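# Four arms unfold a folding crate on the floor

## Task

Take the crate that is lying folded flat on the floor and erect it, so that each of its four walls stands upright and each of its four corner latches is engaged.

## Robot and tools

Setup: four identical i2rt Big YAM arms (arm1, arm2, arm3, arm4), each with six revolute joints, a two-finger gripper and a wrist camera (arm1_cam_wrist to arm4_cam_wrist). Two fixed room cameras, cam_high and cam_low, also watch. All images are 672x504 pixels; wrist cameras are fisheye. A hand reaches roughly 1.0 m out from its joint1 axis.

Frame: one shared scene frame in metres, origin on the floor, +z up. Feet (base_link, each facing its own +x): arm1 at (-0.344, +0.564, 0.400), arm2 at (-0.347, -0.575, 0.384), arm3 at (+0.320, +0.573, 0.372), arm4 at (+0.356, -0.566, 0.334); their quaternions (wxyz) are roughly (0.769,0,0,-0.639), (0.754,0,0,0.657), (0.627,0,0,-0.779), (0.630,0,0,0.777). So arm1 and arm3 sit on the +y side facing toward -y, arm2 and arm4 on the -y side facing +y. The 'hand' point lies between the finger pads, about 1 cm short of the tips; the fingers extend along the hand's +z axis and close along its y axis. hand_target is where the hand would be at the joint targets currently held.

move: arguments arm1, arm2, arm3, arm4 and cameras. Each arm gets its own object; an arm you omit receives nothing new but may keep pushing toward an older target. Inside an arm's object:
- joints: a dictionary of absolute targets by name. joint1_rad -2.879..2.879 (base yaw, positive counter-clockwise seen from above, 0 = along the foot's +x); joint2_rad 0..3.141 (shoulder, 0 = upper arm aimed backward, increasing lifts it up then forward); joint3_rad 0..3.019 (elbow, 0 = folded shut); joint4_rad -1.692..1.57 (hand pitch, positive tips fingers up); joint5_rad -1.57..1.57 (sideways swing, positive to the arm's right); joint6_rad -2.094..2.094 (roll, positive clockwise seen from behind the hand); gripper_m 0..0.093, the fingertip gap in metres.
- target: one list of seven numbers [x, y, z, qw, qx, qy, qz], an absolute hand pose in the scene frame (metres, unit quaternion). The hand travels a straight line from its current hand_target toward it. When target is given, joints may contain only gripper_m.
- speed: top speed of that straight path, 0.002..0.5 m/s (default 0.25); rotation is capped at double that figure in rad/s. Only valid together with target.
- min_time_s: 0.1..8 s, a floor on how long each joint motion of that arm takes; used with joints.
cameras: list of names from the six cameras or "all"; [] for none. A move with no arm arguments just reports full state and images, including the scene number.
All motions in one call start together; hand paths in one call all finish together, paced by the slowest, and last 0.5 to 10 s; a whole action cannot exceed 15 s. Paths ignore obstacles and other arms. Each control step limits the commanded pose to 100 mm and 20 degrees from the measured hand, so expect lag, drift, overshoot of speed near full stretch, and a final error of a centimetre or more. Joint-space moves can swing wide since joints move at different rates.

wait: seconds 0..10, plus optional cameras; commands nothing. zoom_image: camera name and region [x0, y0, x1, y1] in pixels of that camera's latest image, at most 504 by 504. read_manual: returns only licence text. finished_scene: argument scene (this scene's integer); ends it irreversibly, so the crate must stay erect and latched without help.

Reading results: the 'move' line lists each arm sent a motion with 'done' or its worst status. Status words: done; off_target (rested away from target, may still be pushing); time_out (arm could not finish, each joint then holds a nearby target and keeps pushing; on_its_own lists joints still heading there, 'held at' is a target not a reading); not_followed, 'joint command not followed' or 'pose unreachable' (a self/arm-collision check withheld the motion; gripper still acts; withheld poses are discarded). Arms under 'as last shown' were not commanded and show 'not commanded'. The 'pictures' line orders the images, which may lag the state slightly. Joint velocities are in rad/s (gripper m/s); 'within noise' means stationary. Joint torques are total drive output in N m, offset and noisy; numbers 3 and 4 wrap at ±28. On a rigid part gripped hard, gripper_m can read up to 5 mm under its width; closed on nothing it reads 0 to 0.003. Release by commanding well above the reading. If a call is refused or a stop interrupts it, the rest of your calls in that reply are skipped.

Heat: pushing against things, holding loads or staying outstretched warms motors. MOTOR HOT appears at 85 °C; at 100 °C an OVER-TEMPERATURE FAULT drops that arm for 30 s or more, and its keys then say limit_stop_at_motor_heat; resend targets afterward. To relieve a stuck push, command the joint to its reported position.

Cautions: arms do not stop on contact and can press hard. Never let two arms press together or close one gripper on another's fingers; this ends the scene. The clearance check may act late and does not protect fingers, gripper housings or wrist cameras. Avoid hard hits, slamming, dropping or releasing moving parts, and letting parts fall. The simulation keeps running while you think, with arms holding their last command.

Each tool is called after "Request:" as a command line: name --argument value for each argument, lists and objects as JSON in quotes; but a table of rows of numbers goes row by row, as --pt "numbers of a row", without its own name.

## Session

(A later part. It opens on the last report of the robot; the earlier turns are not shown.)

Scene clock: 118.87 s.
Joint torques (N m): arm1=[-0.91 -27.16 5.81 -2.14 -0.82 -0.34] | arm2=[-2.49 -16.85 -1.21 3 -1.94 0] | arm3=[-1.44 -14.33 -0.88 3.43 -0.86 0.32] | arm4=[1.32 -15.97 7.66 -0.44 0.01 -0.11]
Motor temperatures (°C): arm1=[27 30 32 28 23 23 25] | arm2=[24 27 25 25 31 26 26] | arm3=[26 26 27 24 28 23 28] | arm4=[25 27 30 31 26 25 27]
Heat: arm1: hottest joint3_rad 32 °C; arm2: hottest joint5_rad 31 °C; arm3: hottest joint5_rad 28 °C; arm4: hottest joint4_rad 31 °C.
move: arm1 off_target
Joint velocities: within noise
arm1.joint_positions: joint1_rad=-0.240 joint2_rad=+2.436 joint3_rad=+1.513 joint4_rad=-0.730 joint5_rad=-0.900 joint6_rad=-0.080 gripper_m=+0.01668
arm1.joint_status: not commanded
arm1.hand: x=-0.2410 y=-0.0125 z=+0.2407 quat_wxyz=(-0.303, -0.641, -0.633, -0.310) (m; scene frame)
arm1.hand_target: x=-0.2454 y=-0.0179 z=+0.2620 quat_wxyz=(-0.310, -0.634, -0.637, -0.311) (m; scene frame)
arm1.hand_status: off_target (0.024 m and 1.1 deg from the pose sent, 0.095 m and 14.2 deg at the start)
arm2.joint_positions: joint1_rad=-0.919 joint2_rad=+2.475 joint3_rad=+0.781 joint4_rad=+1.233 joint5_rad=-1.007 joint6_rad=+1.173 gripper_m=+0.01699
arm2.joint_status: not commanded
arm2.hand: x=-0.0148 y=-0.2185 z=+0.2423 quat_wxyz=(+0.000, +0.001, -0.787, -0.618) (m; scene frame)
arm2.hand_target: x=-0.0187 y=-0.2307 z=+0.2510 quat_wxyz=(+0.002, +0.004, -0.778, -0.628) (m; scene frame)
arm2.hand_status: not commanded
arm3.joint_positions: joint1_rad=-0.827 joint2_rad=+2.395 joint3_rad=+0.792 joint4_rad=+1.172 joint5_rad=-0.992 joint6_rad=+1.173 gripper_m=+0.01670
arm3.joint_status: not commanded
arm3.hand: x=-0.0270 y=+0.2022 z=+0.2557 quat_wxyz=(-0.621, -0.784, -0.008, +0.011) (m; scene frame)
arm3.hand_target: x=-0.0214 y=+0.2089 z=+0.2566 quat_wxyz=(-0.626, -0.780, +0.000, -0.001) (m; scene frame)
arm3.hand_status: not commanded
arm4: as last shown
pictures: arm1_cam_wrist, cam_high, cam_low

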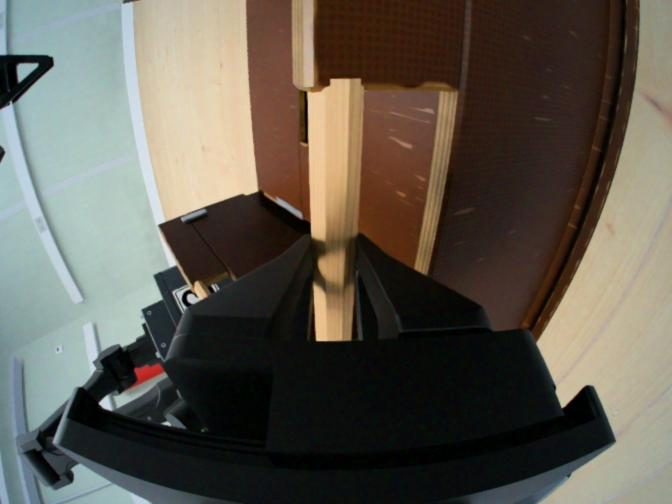

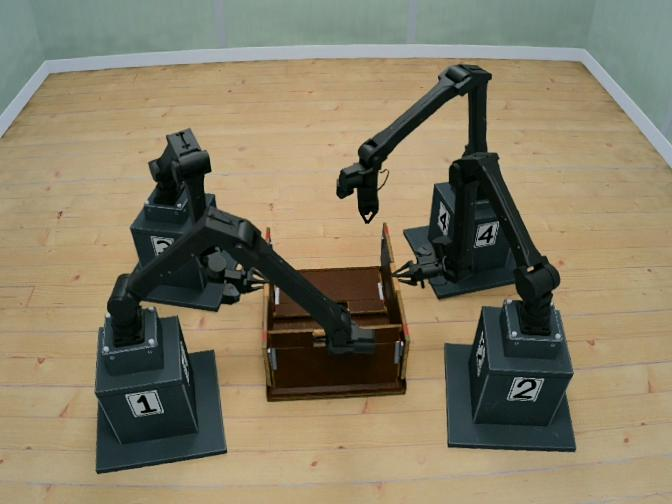

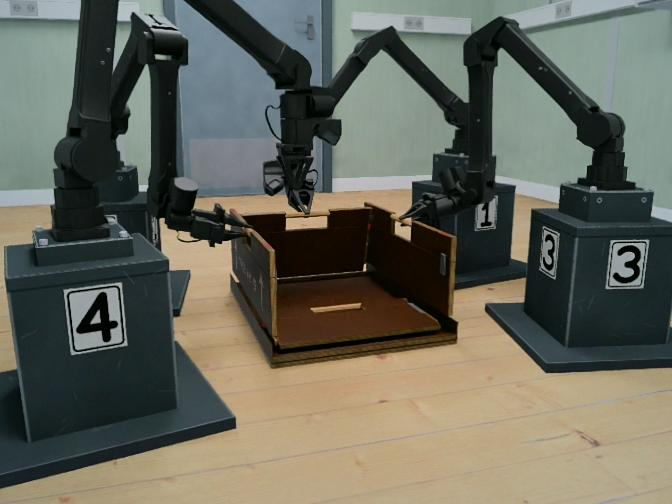

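Request:
move --arm1 '{"target":[-0.325,-0.018,0.268,0.364,0.606,0.606,0.364],"speed":0.1}' --cameras '["arm1_cam_wrist","cam_low","cam_high"]'

Request:
zoom_image --camera "cam_high" --region '[250, 210, 430, 410]'

Request:
zoom_image --camera "cam_low" --region '[220, 180, 470, 380]'

Scene clock: 122.07 s.
Joint torques (N m): arm1=[-3.9 -27.75 5.63 -2.81 0 -0.41] | arm2=[-2.55 -16.97 -1.21 2.93 -1.62 0] | arm3=[-1.2 -14.45 -0.69 3.34 -0.74 0.3] | arm4=[1.26 -15.97 7.66 -0.44 0.01 -0.11]
Motor temperatures (°C): arm1=[27 30 32 28 23 23 25] | arm2=[24 27 25 25 31 26 26] | arm3=[26 26 27 24 28 23 28] | arm4=[25 27 30 31 26 25 27]
Heat: arm1: hottest joint3_rad 32 °C; arm2: hottest joint5_rad 31 °C; arm3: hottest joint5_rad 28 °C; arm4: hottest joint4_rad 31 °C.
move: arm1 off_target
Joint velocities: within noise
arm1.joint_positions: joint1_rad=-0.360 joint2_rad=+2.548 joint3_rad=+1.672 joint4_rad=-1.080 joint5_rad=-1.052 joint6_rad=-0.402 gripper_m=+0.01669
arm1.joint_status: not commanded
arm1.hand: x=-0.2940 y=-0.0122 z=+0.2470 quat_wxyz=(-0.354, -0.604, -0.606, -0.377) (m; scene frame)
arm1.hand_target: x=-0.3216 y=-0.0178 z=+0.2667 quat_wxyz=(-0.364, -0.606, -0.607, -0.364) (m; scene frame)
arm1.hand_status: off_target (0.038 m and 1.9 deg from the pose sent, 0.088 m and 10.6 deg at the start)
arm2, arm4: as last shown
arm2.joint_positions: joint1_rad=-0.919 joint2_rad=+2.476 joint3_rad=+0.781 joint4_rad=+1.234 joint5_rad=-1.015 joint6_rad=+1.173 gripper_m=+0.01699
arm2.hand: x=-0.0163 y=-0.2186 z=+0.2423 quat_wxyz=(+0.002, +0.003, -0.786, -0.619) (m; scene frame)
arm3.joint_positions: joint1_rad=-0.828 joint2_rad=+2.395 joint3_rad=+0.791 joint4_rad=+1.174 joint5_rad=-0.994 joint6_rad=+1.173 gripper_m=+0.01670
arm3.joint_status: not commanded
arm3.hand: x=-0.0268 y=+0.2030 z=+0.2558 quat_wxyz=(-0.621, -0.783, -0.008, +0.011) (m; scene frame)
arm3.hand_target: x=-0.0217 y=+0.2087 z=+0.2567 quat_wxyz=(-0.626, -0.780, +0.000, +0.000) (m; scene frame)
arm3.hand_status: not commanded
pictures: arm1_cam_wrist, cam_high, cam_low

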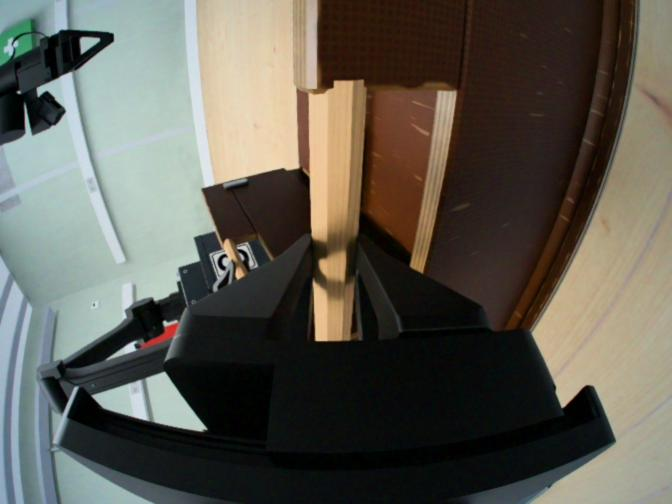

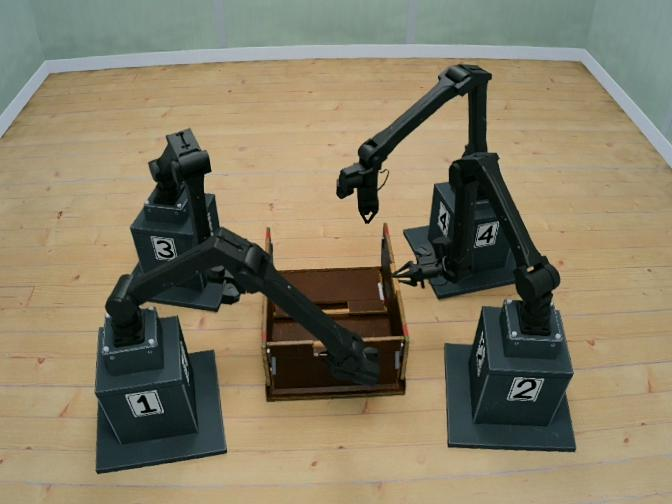

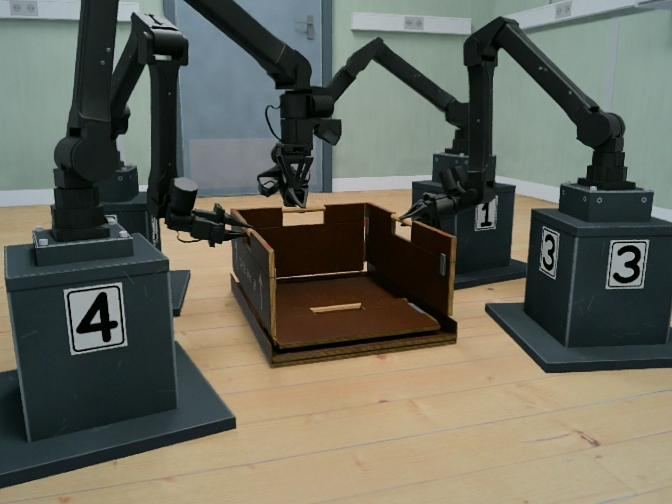

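Scaled by 2.520 from the camera's 672x504 image, which has a finer 960x720 frame.

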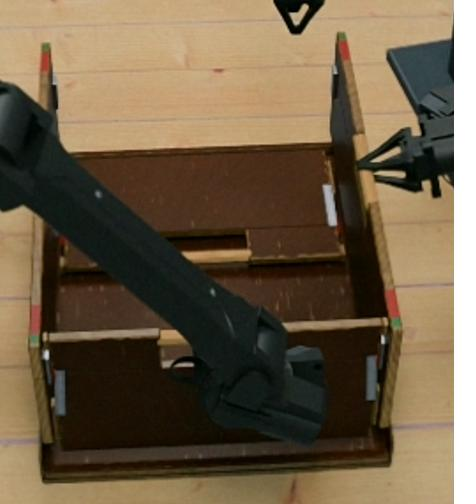

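Scaled by 2.016 from the camera's 672x504 image, which has a finer 960x720 frame.

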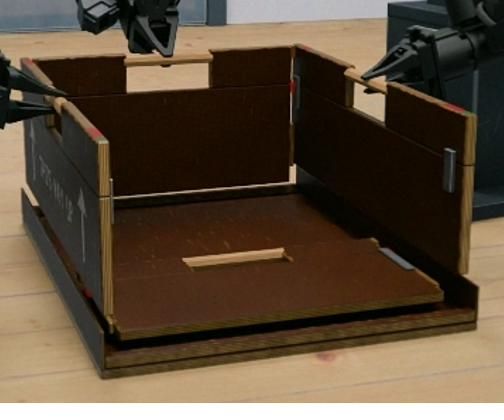

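Request:
zoom_image --camera "cam_high" --region '[255, 330, 295, 400]'

Request:
zoom_image --camera "cam_high" --region '[380, 330, 420, 400]'

Request:
zoom_image --camera "cam_low" --region '[340, 195, 390, 245]'

Request:
zoom_image --camera "arm1_cam_wrist" --region '[180, 150, 340, 280]'

Scaled by 7.200 from the camera's 672x504 image, which has a finer 960x720 frame.

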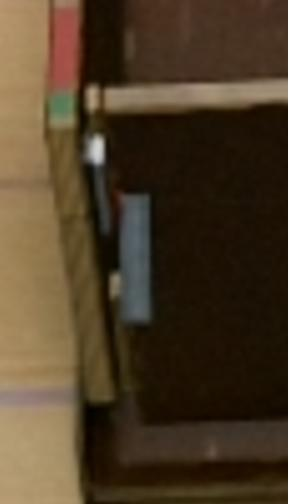

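Scaled by 7.200 from the camera's 672x504 image, which has a finer 960x720 frame.

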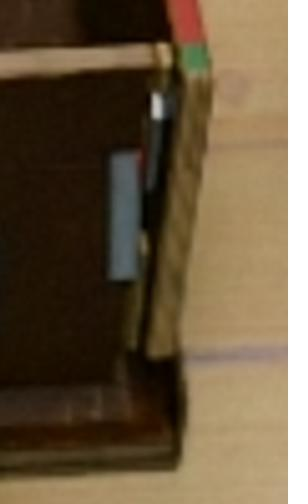

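Scaled by 10.080 from the camera's 672x504 image, which has a finer 960x720 frame.

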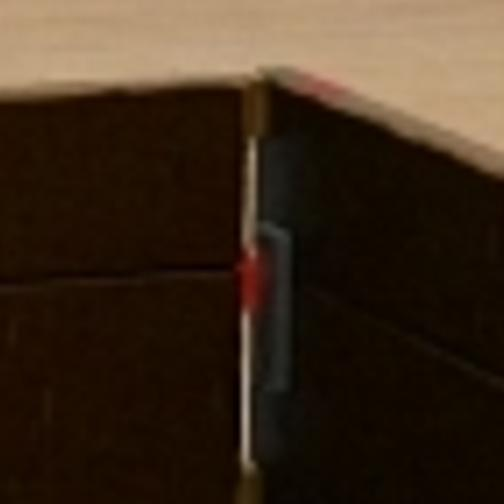

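Scaled by 3.150 from the camera's 672x504 image, which has a finer 960x720 frame.

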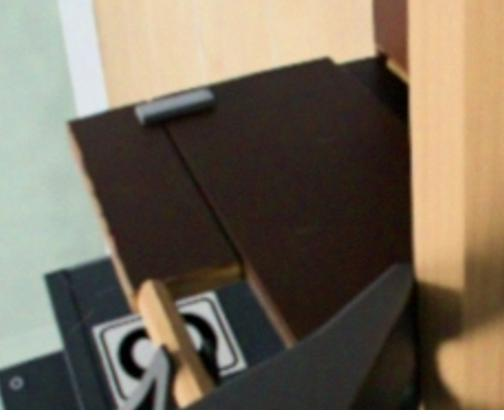

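Request:
move --arm1 '{"target":[-0.37,-0.018,0.268,0.364,0.606,0.606,0.364],"speed":0.1}' --cameras '["arm1_cam_wrist","cam_low","cam_high"]'

Request:
zoom_image --camera "cam_high" --region '[255, 330, 295, 400]'

Request:
zoom_image --camera "cam_high" --region '[380, 330, 420, 400]'

Request:
zoom_image --camera "cam_low" --region '[220, 180, 470, 380]'

Scene clock: 128.43 s.
Joint torques (N m): arm1=[-9.17 -28.28 6.39 -2.89 0.64 -0.59] | arm2=[-2.78 -16.97 -0.94 2.81 -1.35 0] | arm3=[-1.08 -14.04 -0.81 3.26 -0.72 0.31] | arm4=[1.32 -16.03 7.65 -0.43 0 -0.11]
Motor temperatures (°C): arm1=[27 30 32 28 23 23 25] | arm2=[24 28 25 25 31 26 26] | arm3=[26 26 27 24 28 23 29] | arm4=[25 27 30 31 26 25 27]
Heat: arm1: hottest joint3_rad 32 °C; arm2: hottest joint5_rad 31 °C; arm3: hottest gripper 29 °C; arm4: hottest joint4_rad 31 °C.
move: arm1 off_target
Joint velocities: within noise
arm1.joint_positions: joint1_rad=-0.372 joint2_rad=+2.584 joint3_rad=+1.733 joint4_rad=-1.212 joint5_rad=-1.043 joint6_rad=-0.500 gripper_m=+0.01669
arm1.joint_status: not commanded
arm1.hand: x=-0.3012 y=-0.0096 z=+0.2470 quat_wxyz=(-0.347, -0.593, -0.611, -0.394) (m; scene frame)
arm1.hand_target: x=-0.3656 y=-0.0169 z=+0.2674 quat_wxyz=(-0.367, -0.607, -0.604, -0.363) (m; scene frame)
arm1.hand_status: off_target (0.072 m and 4.3 deg from the pose sent, 0.079 m and 1.9 deg at the start)
arm2.joint_positions: joint1_rad=-0.916 joint2_rad=+2.478 joint3_rad=+0.775 joint4_rad=+1.237 joint5_rad=-1.023 joint6_rad=+1.173 gripper_m=+0.01699
arm2.joint_status: not commanded
arm2.hand: x=-0.0212 y=-0.2189 z=+0.2420 quat_wxyz=(+0.008, +0.005, -0.785, -0.619) (m; scene frame)
arm2.hand_target: x=-0.0197 y=-0.2310 z=+0.2507 quat_wxyz=(+0.003, +0.004, -0.779, -0.628) (m; scene frame)
arm2.hand_status: not commanded
arm3.joint_positions: joint1_rad=-0.828 joint2_rad=+2.395 joint3_rad=+0.791 joint4_rad=+1.175 joint5_rad=-0.994 joint6_rad=+1.175 gripper_m=+0.01670
arm3.joint_status: not commanded
arm3.hand: x=-0.0269 y=+0.2030 z=+0.2561 quat_wxyz=(-0.622, -0.783, -0.008, +0.011) (m; scene frame)
arm3.hand_target: x=-0.0219 y=+0.2087 z=+0.2569 quat_wxyz=(-0.626, -0.780, +0.000, +0.000) (m; scene frame)
arm3.hand_status: not commanded
arm4: as last shown
pictures: arm1_cam_wrist, cam_high, cam_low

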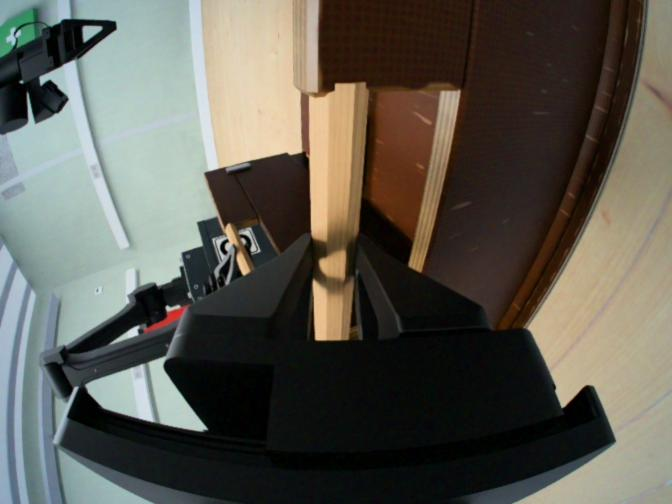

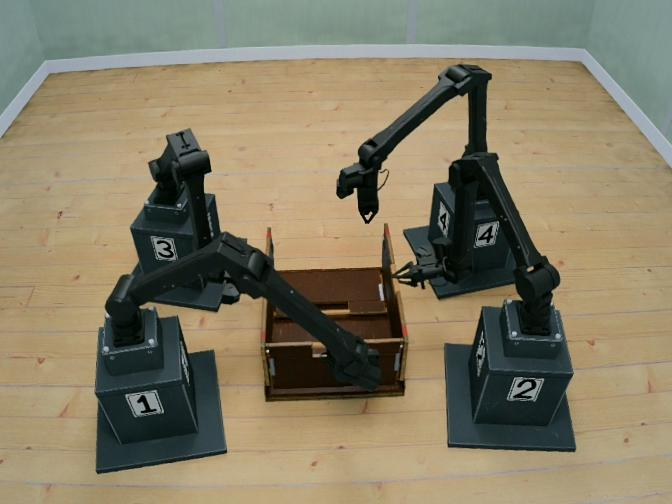

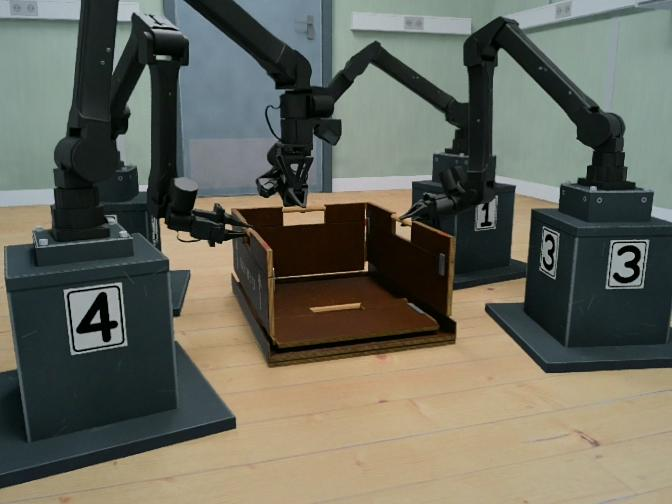

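Scaled by 7.200 from the camera's 672x504 image, which has a finer 960x720 frame.

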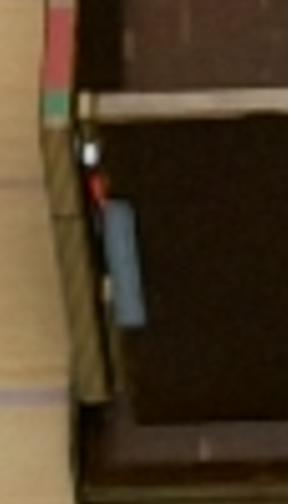

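Scaled by 7.200 from the camera's 672x504 image, which has a finer 960x720 frame.

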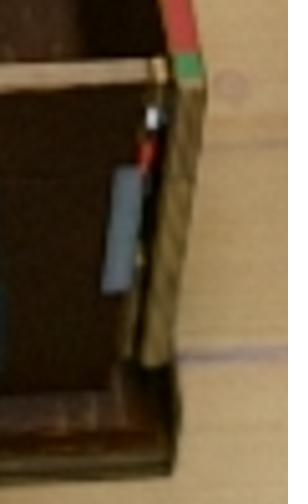

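Scaled by 2.016 from the camera's 672x504 image, which has a finer 960x720 frame.

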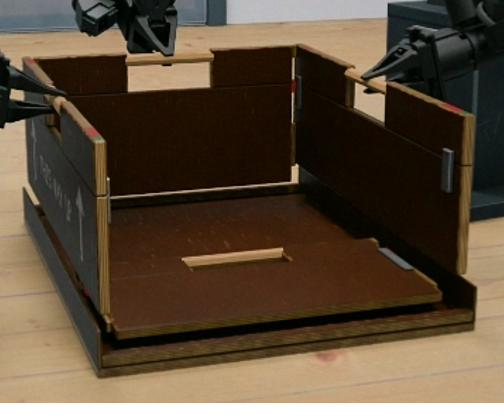

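Request:
move --arm1 '{"target":[-0.285,-0.018,0.268,0.364,0.606,0.606,0.364],"speed":0.1}' --cameras '["arm1_cam_wrist","cam_low","cam_high"]'

Request:
zoom_image --camera "cam_high" --region '[255, 330, 295, 400]'

Request:
zoom_image --camera "cam_high" --region '[380, 330, 420, 400]'

Request:
zoom_image --camera "cam_low" --region '[340, 195, 390, 245]'

Scene clock: 134.00 s.
Joint torques (N m): arm1=[1.2 -28.57 4.36 0.13 -0.58 0.11] | arm2=[-2.78 -17.03 -0.94 2.82 -1.34 -0.01] | arm3=[-1.26 -14.1 -0.66 3.43 -0.75 0.32] | arm4=[1.32 -15.97 7.65 -0.43 0.01 -0.11]
Motor temperatures (°C): arm1=[27 31 32 28 23 23 25] | arm2=[24 28 25 25 31 26 26] | arm3=[26 26 27 24 28 23 29] | arm4=[25 27 30 30 26 25 26]
Heat: arm1: hottest joint3_rad 32 °C; arm2: hottest joint5_rad 31 °C; arm3: hottest gripper 29 °C; arm4: hottest joint3_rad 30 °C.
move: arm1 off_target
Joint velocities: within noise
arm1.joint_positions: joint1_rad=-0.366 joint2_rad=+2.527 joint3_rad=+1.628 joint4_rad=-1.011 joint5_rad=-1.052 joint6_rad=-0.351 gripper_m=+0.01669
arm1.joint_status: not commanded
arm1.hand: x=-0.2969 y=-0.0093 z=+0.2463 quat_wxyz=(-0.357, -0.614, -0.599, -0.369) (m; scene frame)
arm1.hand_target: x=-0.2913 y=-0.0177 z=+0.2663 quat_wxyz=(-0.363, -0.609, -0.606, -0.361) (m; scene frame)
arm1.hand_status: off_target (0.026 m and 1.6 deg from the pose sent, 0.028 m and 4.3 deg at the start)
arm2.joint_positions: joint1_rad=-0.916 joint2_rad=+2.478 joint3_rad=+0.775 joint4_rad=+1.237 joint5_rad=-1.023 joint6_rad=+1.174 gripper_m=+0.01699
arm2.joint_status: not commanded
arm2.hand: x=-0.0212 y=-0.2189 z=+0.2420 quat_wxyz=(+0.008, +0.004, -0.785, -0.619) (m; scene frame)
arm2.hand_target: x=-0.0196 y=-0.2310 z=+0.2507 quat_wxyz=(+0.003, +0.003, -0.779, -0.628) (m; scene frame)
arm2.hand_status: not commanded
arm3, arm4: as last shown
pictures: arm1_cam_wrist, cam_high, cam_low

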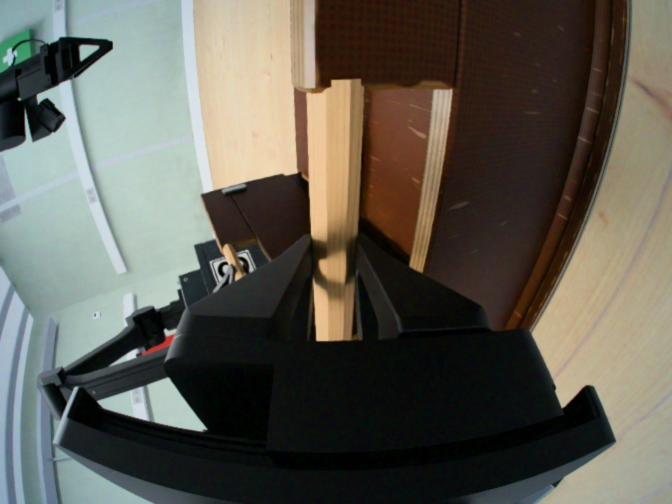

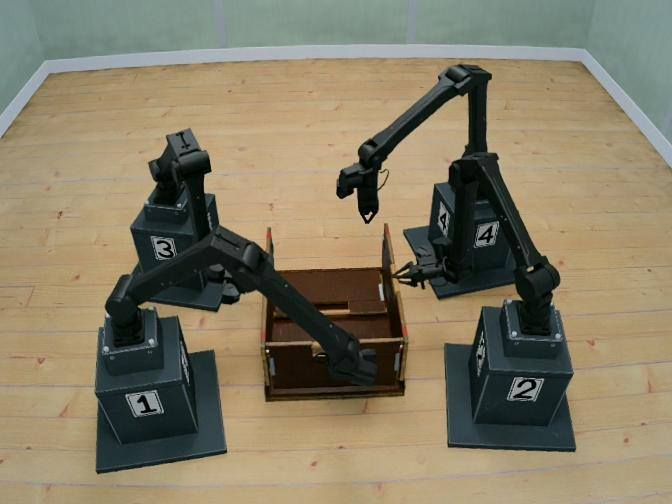

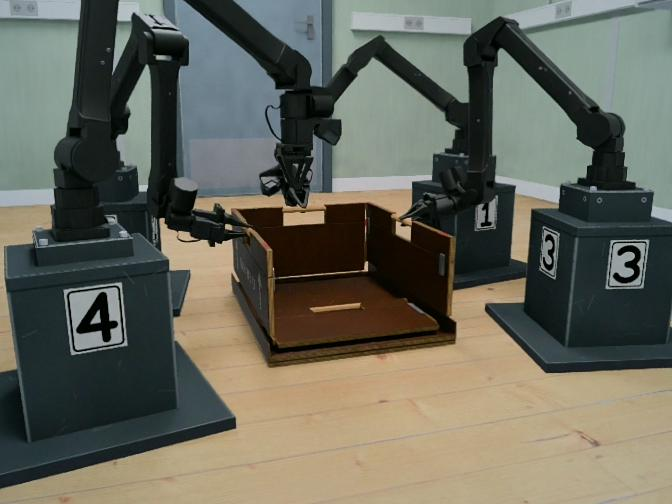

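Scaled by 7.200 from the camera's 672x504 image, which has a finer 960x720 frame.

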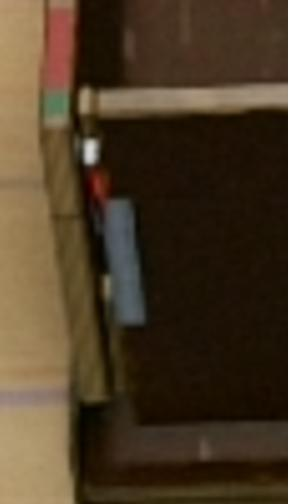

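Scaled by 7.200 from the camera's 672x504 image, which has a finer 960x720 frame.

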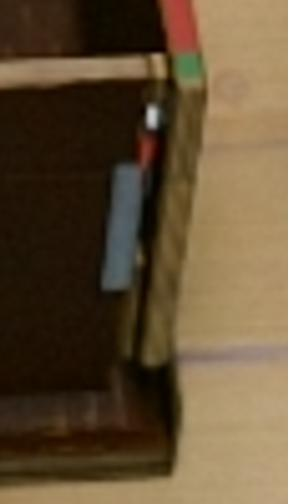

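Scaled by 10.080 from the camera's 672x504 image, which has a finer 960x720 frame.

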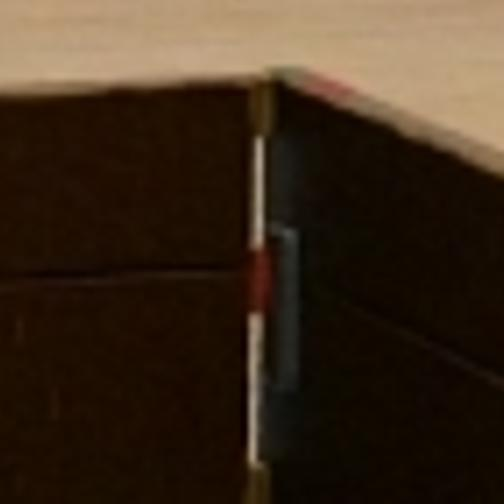

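Request:
move --arm1 '{"target":[-0.255,-0.018,0.268,0.364,0.606,0.606,0.364],"speed":0.1}' --cameras '["cam_high"]'

Request:
zoom_image --camera "cam_high" --region '[255, 330, 295, 400]'

Request:
zoom_image --camera "cam_high" --region '[380, 330, 420, 400]'

Scene clock: 136.80 s.
Joint torques (N m): arm1=[5.25 -27.93 4.72 0.66 -1.34 0.24] | arm2=[-2.78 -17.03 -0.94 2.84 -1.34 -0.01] | arm3=[-1.08 -14.15 -0.7 3.21 -0.74 0.3] | arm4=[1.32 -15.97 7.66 -0.44 0.01 -0.11]
Motor temperatures (°C): arm1=[27 31 32 28 23 23 26] | arm2=[24 28 25 25 31 26 26] | arm3=[26 26 27 24 28 23 29] | arm4=[25 27 29 30 26 25 26]
Heat: arm1: hottest joint3_rad 32 °C; arm2: hottest joint5_rad 31 °C; arm3: hottest gripper 29 °C; arm4: hottest joint4_rad 30 °C.
move: arm1 off_target
Joint velocities: within noise
arm1.joint_positions: joint1_rad=-0.365 joint2_rad=+2.501 joint3_rad=+1.577 joint4_rad=-0.913 joint5_rad=-1.055 joint6_rad=-0.279 gripper_m=+0.01669
arm1.joint_status: not commanded
arm1.hand: x=-0.2957 y=-0.0088 z=+0.2465 quat_wxyz=(-0.363, -0.624, -0.592, -0.357) (m; scene frame)
arm1.hand_target: x=-0.2572 y=-0.0159 z=+0.2675 quat_wxyz=(-0.364, -0.605, -0.607, -0.364) (m; scene frame)
arm1.hand_status: off_target (0.047 m and 2.7 deg from the pose sent, 0.048 m and 1.6 deg at the start)
arm2, arm3, arm4: as last shown
pictures: cam_high

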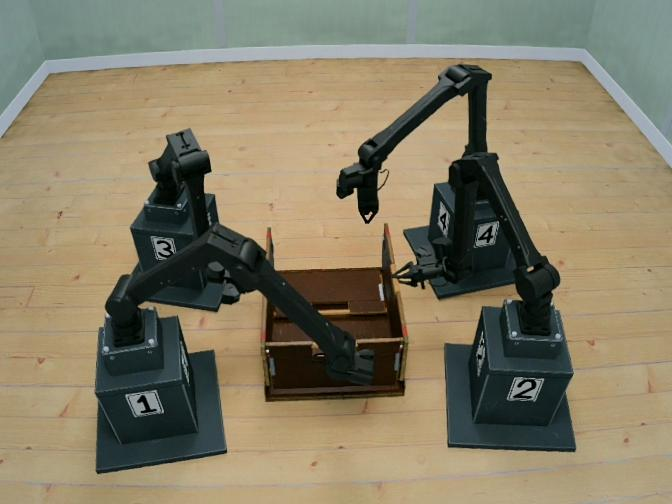

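Scaled by 7.200 from the camera's 672x504 image, which has a finer 960x720 frame.

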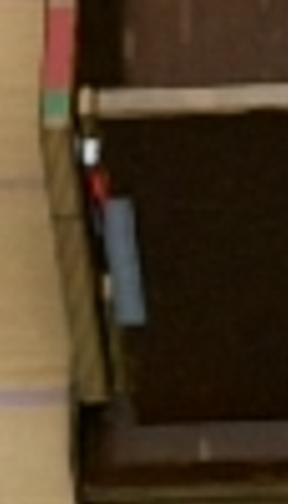

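Scaled by 7.200 from the camera's 672x504 image, which has a finer 960x720 frame.

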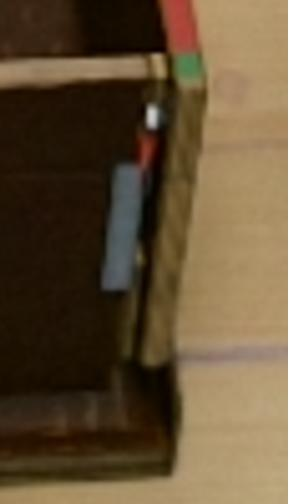

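Request:
move --arm1 '{"target":[-0.297,-0.018,0.268,0.364,0.606,0.606,0.364],"speed":0.1}'

Request:
move --arm1 '{"joints":{"gripper_m":0.045}}'

Request:
move --arm1 '{"target":[-0.385,-0.018,0.325,0.364,0.606,0.606,0.364],"speed":0.15}' --arm4 '{"target":[0.029,-0.002,0.13,0,0.7071,-0.7071,0],"joints":{"gripper_m":0.045},"speed":0.2}' --cameras '["all"]'

Scene clock: 140.00 s.
Joint torques (N m): arm1=[-0.32 -26.34 6.41 -2.02 -0.84 -0.2] | arm2=[-2.78 -16.97 -0.94 2.82 -1.34 -0.01] | arm3=[-1.03 -13.98 -0.69 3.28 -0.79 0.32] | arm4=[1.32 -15.97 7.65 -0.44 0.01 -0.11]
Motor temperatures (°C): arm1=[27 32 32 28 24 23 26] | arm2=[24 28 24 25 31 26 26] | arm3=[26 26 27 24 28 23 29] | arm4=[25 27 29 30 26 25 26]
Heat: arm1: hottest joint2_rad 32 °C; arm2: hottest joint5_rad 31 °C; arm3: hottest gripper 29 °C; arm4: hottest joint4_rad 30 °C.
move: arm1 off_target
Joint velocities: within noise
arm1.joint_positions: joint1_rad=-0.365 joint2_rad=+2.519 joint3_rad=+1.617 joint4_rad=-0.994 joint5_rad=-1.049 joint6_rad=-0.339 gripper_m=+0.01669
arm1.joint_status: not commanded
arm1.hand: x=-0.2962 y=-0.0089 z=+0.2471 quat_wxyz=(-0.357, -0.616, -0.599, -0.366) (m; scene frame)
arm1.hand_target: x=-0.2965 y=-0.0188 z=+0.2675 quat_wxyz=(-0.364, -0.608, -0.604, -0.364) (m; scene frame)
arm1.hand_status: off_target (0.023 m and 1.6 deg from the pose sent, 0.023 m and 2.7 deg at the start)
arm2, arm3, arm4: as last shown
pictures: none

Scene clock: 140.80 s.
Joint torques (N m): arm1=[-0.38 -25.41 6.39 -0.54 -0.55 -0.14] | arm2=[-2.78 -16.97 -0.94 2.84 -1.34 -0.01] | arm3=[-1.67 -14.15 -0.76 3.32 -0.74 0.26] | arm4=[1.32 -15.97 7.66 -0.44 0.01 -0.11]
Motor temperatures (°C): arm1=[27 32 32 28 24 23 26] | arm2=[24 28 24 25 31 26 26] | arm3=[26 26 27 24 28 23 29] | arm4=[25 27 29 30 26 25 26]
Heat: arm1: hottest joint2_rad 32 °C; arm2: hottest joint5_rad 31 °C; arm3: hottest gripper 29 °C; arm4: hottest joint4_rad 30 °C.
move: arm1 done
Joint velocities: within noise
arm1.joint_positions: joint1_rad=-0.354 joint2_rad=+2.507 joint3_rad=+1.617 joint4_rad=-1.032 joint5_rad=-1.055 joint6_rad=-0.345 gripper_m=+0.04496
arm1.joint_status: all done
arm1.hand: x=-0.2892 y=-0.0064 z=+0.2565 quat_wxyz=(-0.352, -0.614, -0.598, -0.377) (m; scene frame)
arm1.hand_target: x=-0.2907 y=-0.0184 z=+0.2680 quat_wxyz=(-0.362, -0.605, -0.607, -0.366) (m; scene frame)
arm1.hand_status: not commanded
arm2, arm3, arm4: as last shown
pictures: none

Scene clock: 143.33 s.
Joint torques (N m): arm1=[-0.03 -26.4 8.36 -1.06 -0.25 -0.12] | arm2=[-2.84 -16.97 -0.94 2.82 -1.35 0] | arm3=[-1.14 -14.1 -0.77 3.21 -0.77 0.26] | arm4=[2.32 -21.6 10.56 -0.49 0.02 0.29]
Motor temperatures (°C): arm1=[27 32 32 28 24 23 25] | arm2=[24 28 24 25 30 26 26] | arm3=[26 26 27 24 28 23 29] | arm4=[25 27 30 30 26 25 26]
Heat: arm1: hottest joint2_rad 32 °C; arm2: hottest joint5_rad 30 °C; arm3: hottest gripper 29 °C; arm4: hottest joint3_rad 30 °C.
move: arm1 off_target; arm4 off_target
Joint velocities: within noise
arm1.joint_positions: joint1_rad=-0.501 joint2_rad=+2.484 joint3_rad=+1.730 joint4_rad=-1.404 joint5_rad=-1.000 joint6_rad=-0.604 gripper_m=+0.04498
arm1.joint_status: not commanded
arm1.hand: x=-0.3766 y=-0.0030 z=+0.3105 quat_wxyz=(-0.354, -0.614, -0.592, -0.383) (m; scene frame)
arm1.hand_target: x=-0.3849 y=-0.0184 z=+0.3247 quat_wxyz=(-0.364, -0.606, -0.606, -0.364) (m; scene frame)
arm1.hand_status: off_target (0.023 m and 3.1 deg from the pose sent, 0.118 m and 2.4 deg at the start)
arm2, arm3: as last shown
arm4.joint_positions: joint1_rad=+0.320 joint2_rad=+2.480 joint3_rad=+1.730 joint4_rad=-0.822 joint5_rad=-0.001 joint6_rad=+0.498 gripper_m=+0.04507
arm4.joint_status: all done
arm4.hand: x=+0.0333 y=-0.0117 z=+0.1359 quat_wxyz=(+0.001, +0.717, -0.697, +0.000) (m; scene frame)
arm4.hand_target: x=+0.0259 y=-0.0070 z=+0.1294 quat_wxyz=(+0.000, +0.713, -0.701, +0.000) (m; scene frame)
arm4.hand_status: off_target (0.012 m and 1.7 deg from the pose sent, 0.303 m and 1.6 deg at the start)
pictures: arm1_cam_wrist, arm2_cam_wrist, arm3_cam_wrist, arm4_cam_wrist, cam_high, cam_low

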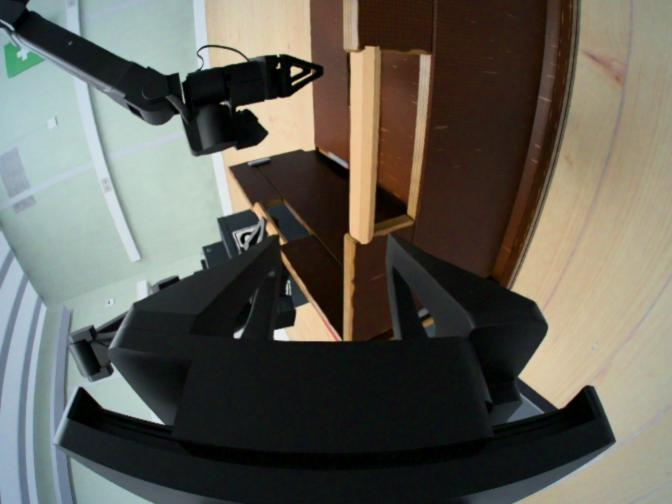

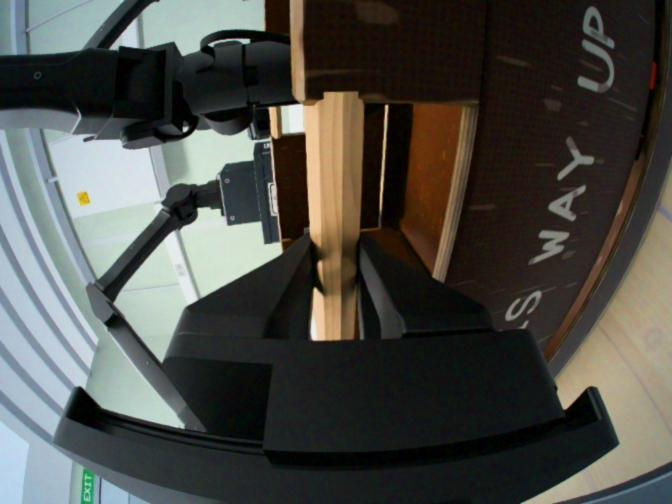

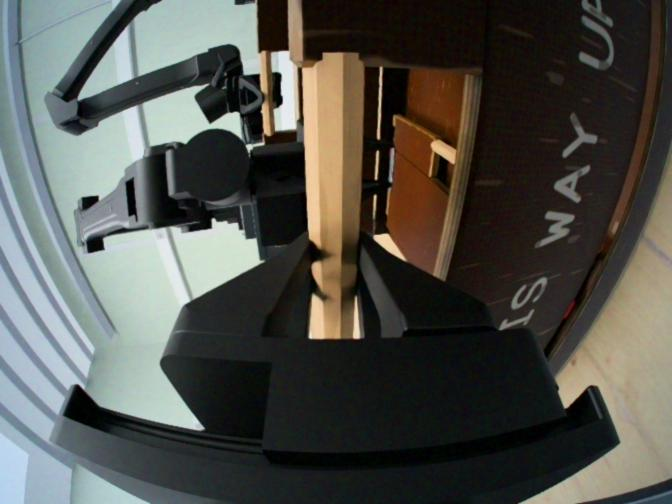

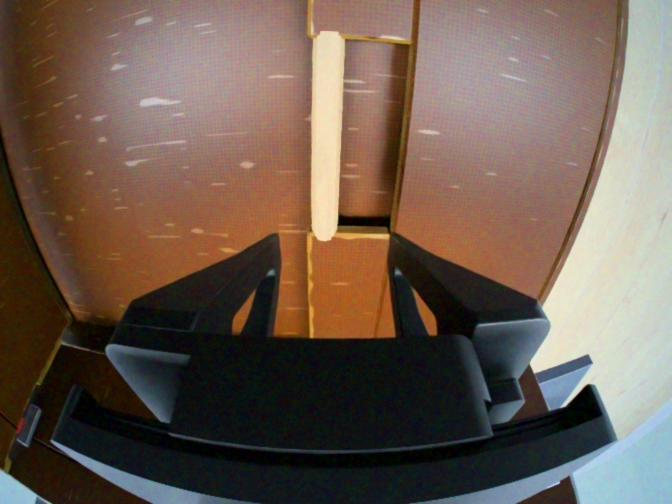

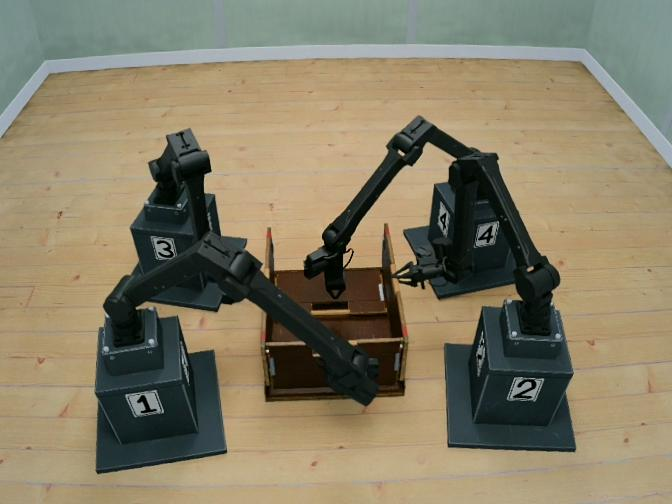

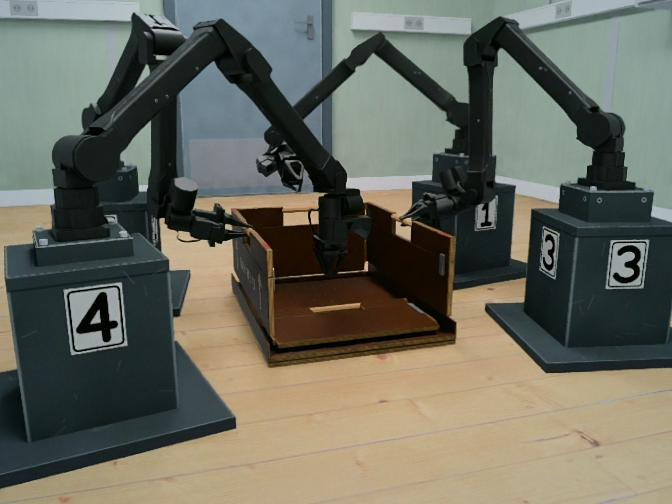

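Request:
move --arm4 '{"target":[0.02,-0.006,0.022,0,0.7071,-0.7071,0],"speed":0.1}' --arm1 '{"target":[-0.4,0.15,0.5,0.364,0.606,0.606,0.364],"speed":0.2}' --cameras '["arm4_cam_wrist"]'

Request:
move --arm4 '{"joints":{"gripper_m":0.008}}' --cameras '["arm4_cam_wrist"]'

Scene clock: 147.20 s.
Joint torques (N m): arm1=[-0.15 -18.73 5.24 -1.18 -0.21 -0.1] | arm2=[-2.78 -16.97 -0.92 2.82 -1.34 -0.01] | arm3=[-1.44 -14.27 -0.77 3.21 -0.76 0.26] | arm4=[2.37 -21.71 9.74 0.17 -0.02 0.3]
Motor temperatures (°C): arm1=[27 32 32 28 24 23 25] | arm2=[24 28 24 25 30 26 26] | arm3=[26 26 27 24 28 23 29] | arm4=[25 28 30 30 26 25 26]
Heat: arm1: hottest joint2_rad 32 °C; arm2: hottest joint5_rad 30 °C; arm3: hottest gripper 29 °C; arm4: hottest joint3_rad 30 °C.
move: arm1 done; arm4 off_target
Joint velocities: within noise
arm1.joint_positions: joint1_rad=-0.647 joint2_rad=+1.912 joint3_rad=+1.266 joint4_rad=-1.626 joint5_rad=-0.914 joint6_rad=-0.811 gripper_m=+0.04498
arm1.joint_status: not commanded
arm1.hand: x=-0.3995 y=+0.1446 z=+0.4999 quat_wxyz=(-0.364, -0.608, -0.606, -0.363) (m; scene frame)
arm1.hand_target: x=-0.4008 y=+0.1486 z=+0.5009 quat_wxyz=(-0.365, -0.606, -0.606, -0.365) (m; scene frame)
arm1.hand_status: done (0.005 m and 0.2 deg from the pose sent, 0.245 m and 3.1 deg at the start)
arm2, arm3: as last shown
arm4.joint_positions: joint1_rad=+0.316 joint2_rad=+2.702 joint3_rad=+1.857 joint4_rad=-0.739 joint5_rad=-0.001 joint6_rad=+0.522 gripper_m=+0.04507
arm4.joint_status: not commanded
arm4.hand: x=+0.0340 y=-0.0089 z=+0.0311 quat_wxyz=(+0.002, +0.708, -0.706, +0.006) (m; scene frame)
arm4.hand_target: x=+0.0256 y=-0.0044 z=+0.0222 quat_wxyz=(+0.000, +0.704, -0.710, +0.000) (m; scene frame)
arm4.hand_status: off_target (0.017 m and 0.8 deg from the pose sent, 0.115 m and 1.7 deg at the start)
pictures: arm4_cam_wrist

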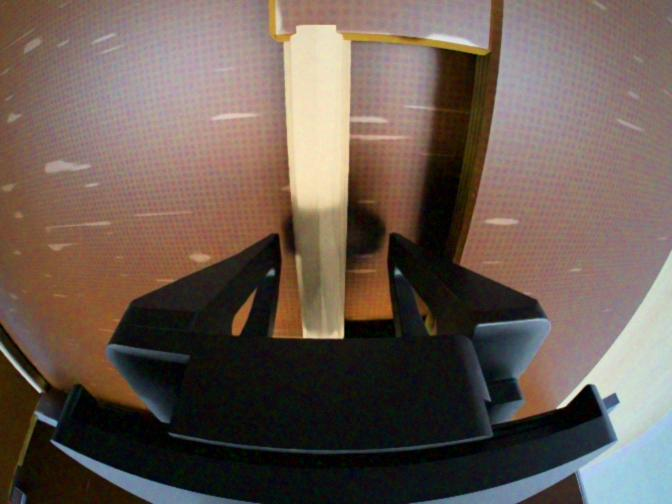

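Scene clock: 147.97 s.
Joint torques (N m): arm1=[-0.44 -18.49 5.37 -1.25 -0.15 -0.16] | arm2=[-2.78 -16.97 -0.92 2.82 -1.35 -0.01] | arm3=[-1.03 -14.39 -0.64 3.37 -0.76 0.3] | arm4=[2.37 -21.95 9.55 -0.03 0.06 0.28]
Motor temperatures (°C): arm1=[27 32 32 28 24 23 25] | arm2=[24 28 24 25 30 26 26] | arm3=[26 26 27 24 28 23 29] | arm4=[25 28 30 30 26 25 26]
Heat: arm1: hottest joint2_rad 32 °C; arm2: hottest joint5_rad 30 °C; arm3: hottest gripper 29 °C; arm4: hottest joint3_rad 30 °C.
move: arm4 off_target
Joint velocities: within noise
arm1, arm2, arm3: as last shown
arm4.joint_positions: joint1_rad=+0.323 joint2_rad=+2.702 joint3_rad=+1.859 joint4_rad=-0.733 joint5_rad=-0.003 joint6_rad=+0.530 gripper_m=+0.01690
arm4.joint_status: gripper_m off_target (ended at +0.01694, target +0.00800)
arm4.hand: x=+0.0291 y=-0.0090 z=+0.0314 quat_wxyz=(+0.002, +0.707, -0.707, +0.002) (m; scene frame)
arm4.hand_target: x=+0.0224 y=-0.0060 z=+0.0224 quat_wxyz=(+0.000, +0.704, -0.710, -0.001) (m; scene frame)
arm4.hand_status: not commanded
pictures: arm4_cam_wrist

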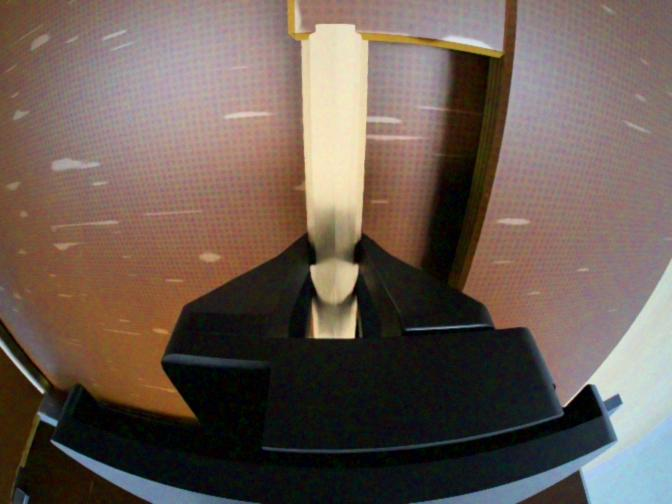

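Request:
move --arm4 '{"target":[0.04,-0.006,0.113,0.086,0.702,-0.702,-0.086],"speed":0.15}'

Request:
move --arm4 '{"target":[0.078,-0.006,0.19,0.171,0.686,-0.686,-0.171],"speed":0.15}'

Request:
move --arm4 '{"target":[0.126,-0.006,0.232,0.23,0.669,-0.669,-0.23],"speed":0.15}' --cameras '["arm4_cam_wrist","cam_low"]'

Scene clock: 151.47 s.
Joint torques (N m): arm1=[-0.32 -18.49 5.39 -1.11 -0.21 -0.11] | arm2=[-2.78 -17.03 -0.94 2.82 -1.35 -0.01] | arm3=[-1.14 -14.15 -0.72 3.34 -0.79 0.28] | arm4=[1.08 -26.4 5.52 -0.51 0.05 -0.04]
Motor temperatures (°C): arm1=[27 32 32 28 23 23 25] | arm2=[24 28 24 25 30 26 26] | arm3=[26 26 27 24 28 23 29] | arm4=[25 28 30 30 26 25 27]
Heat: arm1: hottest joint2_rad 32 °C; arm2: hottest joint5_rad 30 °C; arm3: hottest gripper 29 °C; arm4: hottest joint3_rad 30 °C.
move: arm4 off_target
Joint velocities: within noise
arm1, arm2: as last shown
arm3.joint_positions: joint1_rad=-0.828 joint2_rad=+2.395 joint3_rad=+0.791 joint4_rad=+1.175 joint5_rad=-0.994 joint6_rad=+1.175 gripper_m=+0.01670
arm3.joint_status: not commanded
arm3.hand: x=-0.0269 y=+0.2030 z=+0.2561 quat_wxyz=(-0.622, -0.783, -0.008, +0.011) (m; scene frame)
arm3.hand_target: x=-0.0219 y=+0.2087 z=+0.2569 quat_wxyz=(-0.626, -0.780, +0.000, +0.000) (m; scene frame)
arm3.hand_status: not commanded
arm4.joint_positions: joint1_rad=+0.251 joint2_rad=+2.529 joint3_rad=+1.655 joint4_rad=-0.592 joint5_rad=-0.227 joint6_rad=+0.470 gripper_m=+0.01691
arm4.joint_status: not commanded
arm4.hand: x=+0.0376 y=-0.0082 z=+0.0921 quat_wxyz=(+0.091, +0.702, -0.702, -0.085) (m; scene frame)
arm4.hand_target: x=+0.0421 y=-0.0025 z=+0.1116 quat_wxyz=(+0.085, +0.702, -0.701, -0.089) (m; scene frame)
arm4.hand_status: off_target (0.021 m and 0.6 deg from the pose sent, 0.082 m and 14.0 deg at the start)
pictures: none

Scene clock: 152.90 s.
Joint torques (N m): arm1=[-0.91 -18.73 5.41 -1.25 -0.19 -0.12] | arm2=[-2.78 -16.97 -0.94 2.81 -1.35 -0.01] | arm3=[-1.32 -14.74 -0.7 3.19 -0.75 0.27] | arm4=[1.44 -24.88 5.87 -0.31 -0.42 0.02]
Motor temperatures (°C): arm1=[27 32 32 28 23 23 25] | arm2=[24 28 24 25 30 26 26] | arm3=[26 26 27 24 28 23 29] | arm4=[25 28 30 30 26 25 27]
Heat: arm1: hottest joint2_rad 32 °C; arm2: hottest joint5_rad 30 °C; arm3: hottest gripper 29 °C; arm4: hottest joint3_rad 30 °C.
move: arm4 off_target
Joint velocities: within noise
arm1, arm3: as last shown
arm2.joint_positions: joint1_rad=-0.916 joint2_rad=+2.478 joint3_rad=+0.775 joint4_rad=+1.237 joint5_rad=-1.023 joint6_rad=+1.174 gripper_m=+0.01699
arm2.joint_status: not commanded
arm2.hand: x=-0.0212 y=-0.2189 z=+0.2420 quat_wxyz=(+0.008, +0.004, -0.785, -0.619) (m; scene frame)
arm2.hand_target: x=-0.0196 y=-0.2310 z=+0.2507 quat_wxyz=(+0.003, +0.003, -0.779, -0.628) (m; scene frame)
arm2.hand_status: not commanded
arm4.joint_positions: joint1_rad=+0.135 joint2_rad=+2.345 joint3_rad=+1.478 joint4_rad=-0.542 joint5_rad=-0.449 joint6_rad=+0.381 gripper_m=+0.01679
arm4.joint_status: not commanded
arm4.hand: x=+0.0766 y=-0.0078 z=+0.1696 quat_wxyz=(+0.170, +0.687, -0.687, -0.164) (m; scene frame)
arm4.hand_target: x=+0.0779 y=-0.0051 z=+0.1890 quat_wxyz=(+0.168, +0.687, -0.687, -0.170) (m; scene frame)
arm4.hand_status: off_target (0.020 m and 0.9 deg from the pose sent, 0.106 m and 13.7 deg at the start)
pictures: none

Scene clock: 154.13 s.
Joint torques (N m): arm1=[-0.73 -18.37 5.31 -1.16 -0.18 -0.13] | arm2=[-2.78 -16.97 -0.92 2.81 -1.35 0] | arm3=[-1.73 -14.1 -0.7 3.3 -0.75 0.32] | arm4=[1.14 -24.06 6.09 -0.87 -0.64 -0.02]
Motor temperatures (°C): arm1=[27 32 32 28 23 23 25] | arm2=[24 28 24 25 30 26 26] | arm3=[26 26 27 24 28 23 29] | arm4=[25 28 30 30 26 25 27]
Heat: arm1: hottest joint2_rad 32 °C; arm2: hottest joint5_rad 30 °C; arm3: hottest gripper 29 °C; arm4: hottest joint3_rad 30 °C.
move: arm4 off_target
Joint velocities: within noise
arm1, arm2, arm3: as last shown
arm4.joint_positions: joint1_rad=+0.017 joint2_rad=+2.262 joint3_rad=+1.397 joint4_rad=-0.542 joint5_rad=-0.639 joint6_rad=+0.278 gripper_m=+0.01648
arm4.joint_status: not commanded
arm4.hand: x=+0.1217 y=-0.0061 z=+0.2121 quat_wxyz=(+0.230, +0.670, -0.669, -0.227) (m; scene frame)
arm4.hand_target: x=+0.1252 y=-0.0050 z=+0.2320 quat_wxyz=(+0.230, +0.668, -0.669, -0.231) (m; scene frame)
arm4.hand_status: off_target (0.020 m and 0.4 deg from the pose sent, 0.080 m and 10.7 deg at the start)
pictures: arm4_cam_wrist, cam_low

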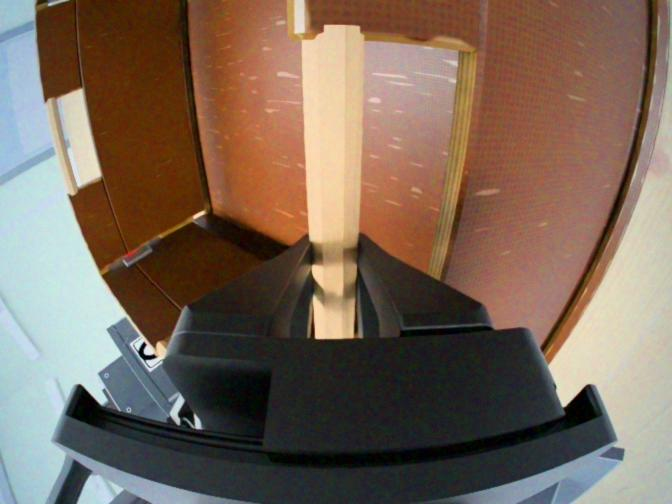

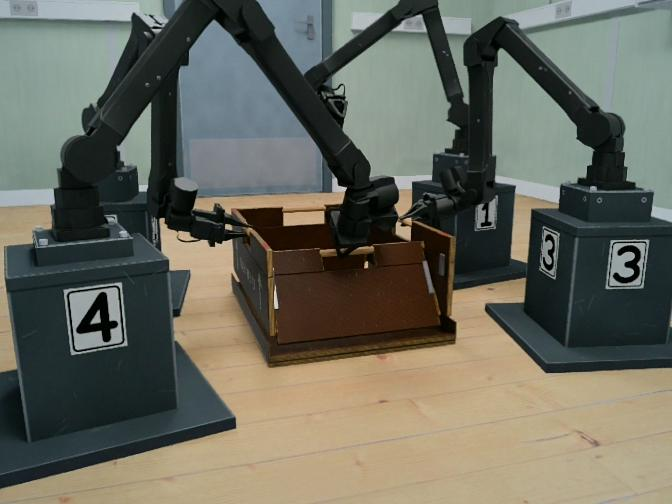

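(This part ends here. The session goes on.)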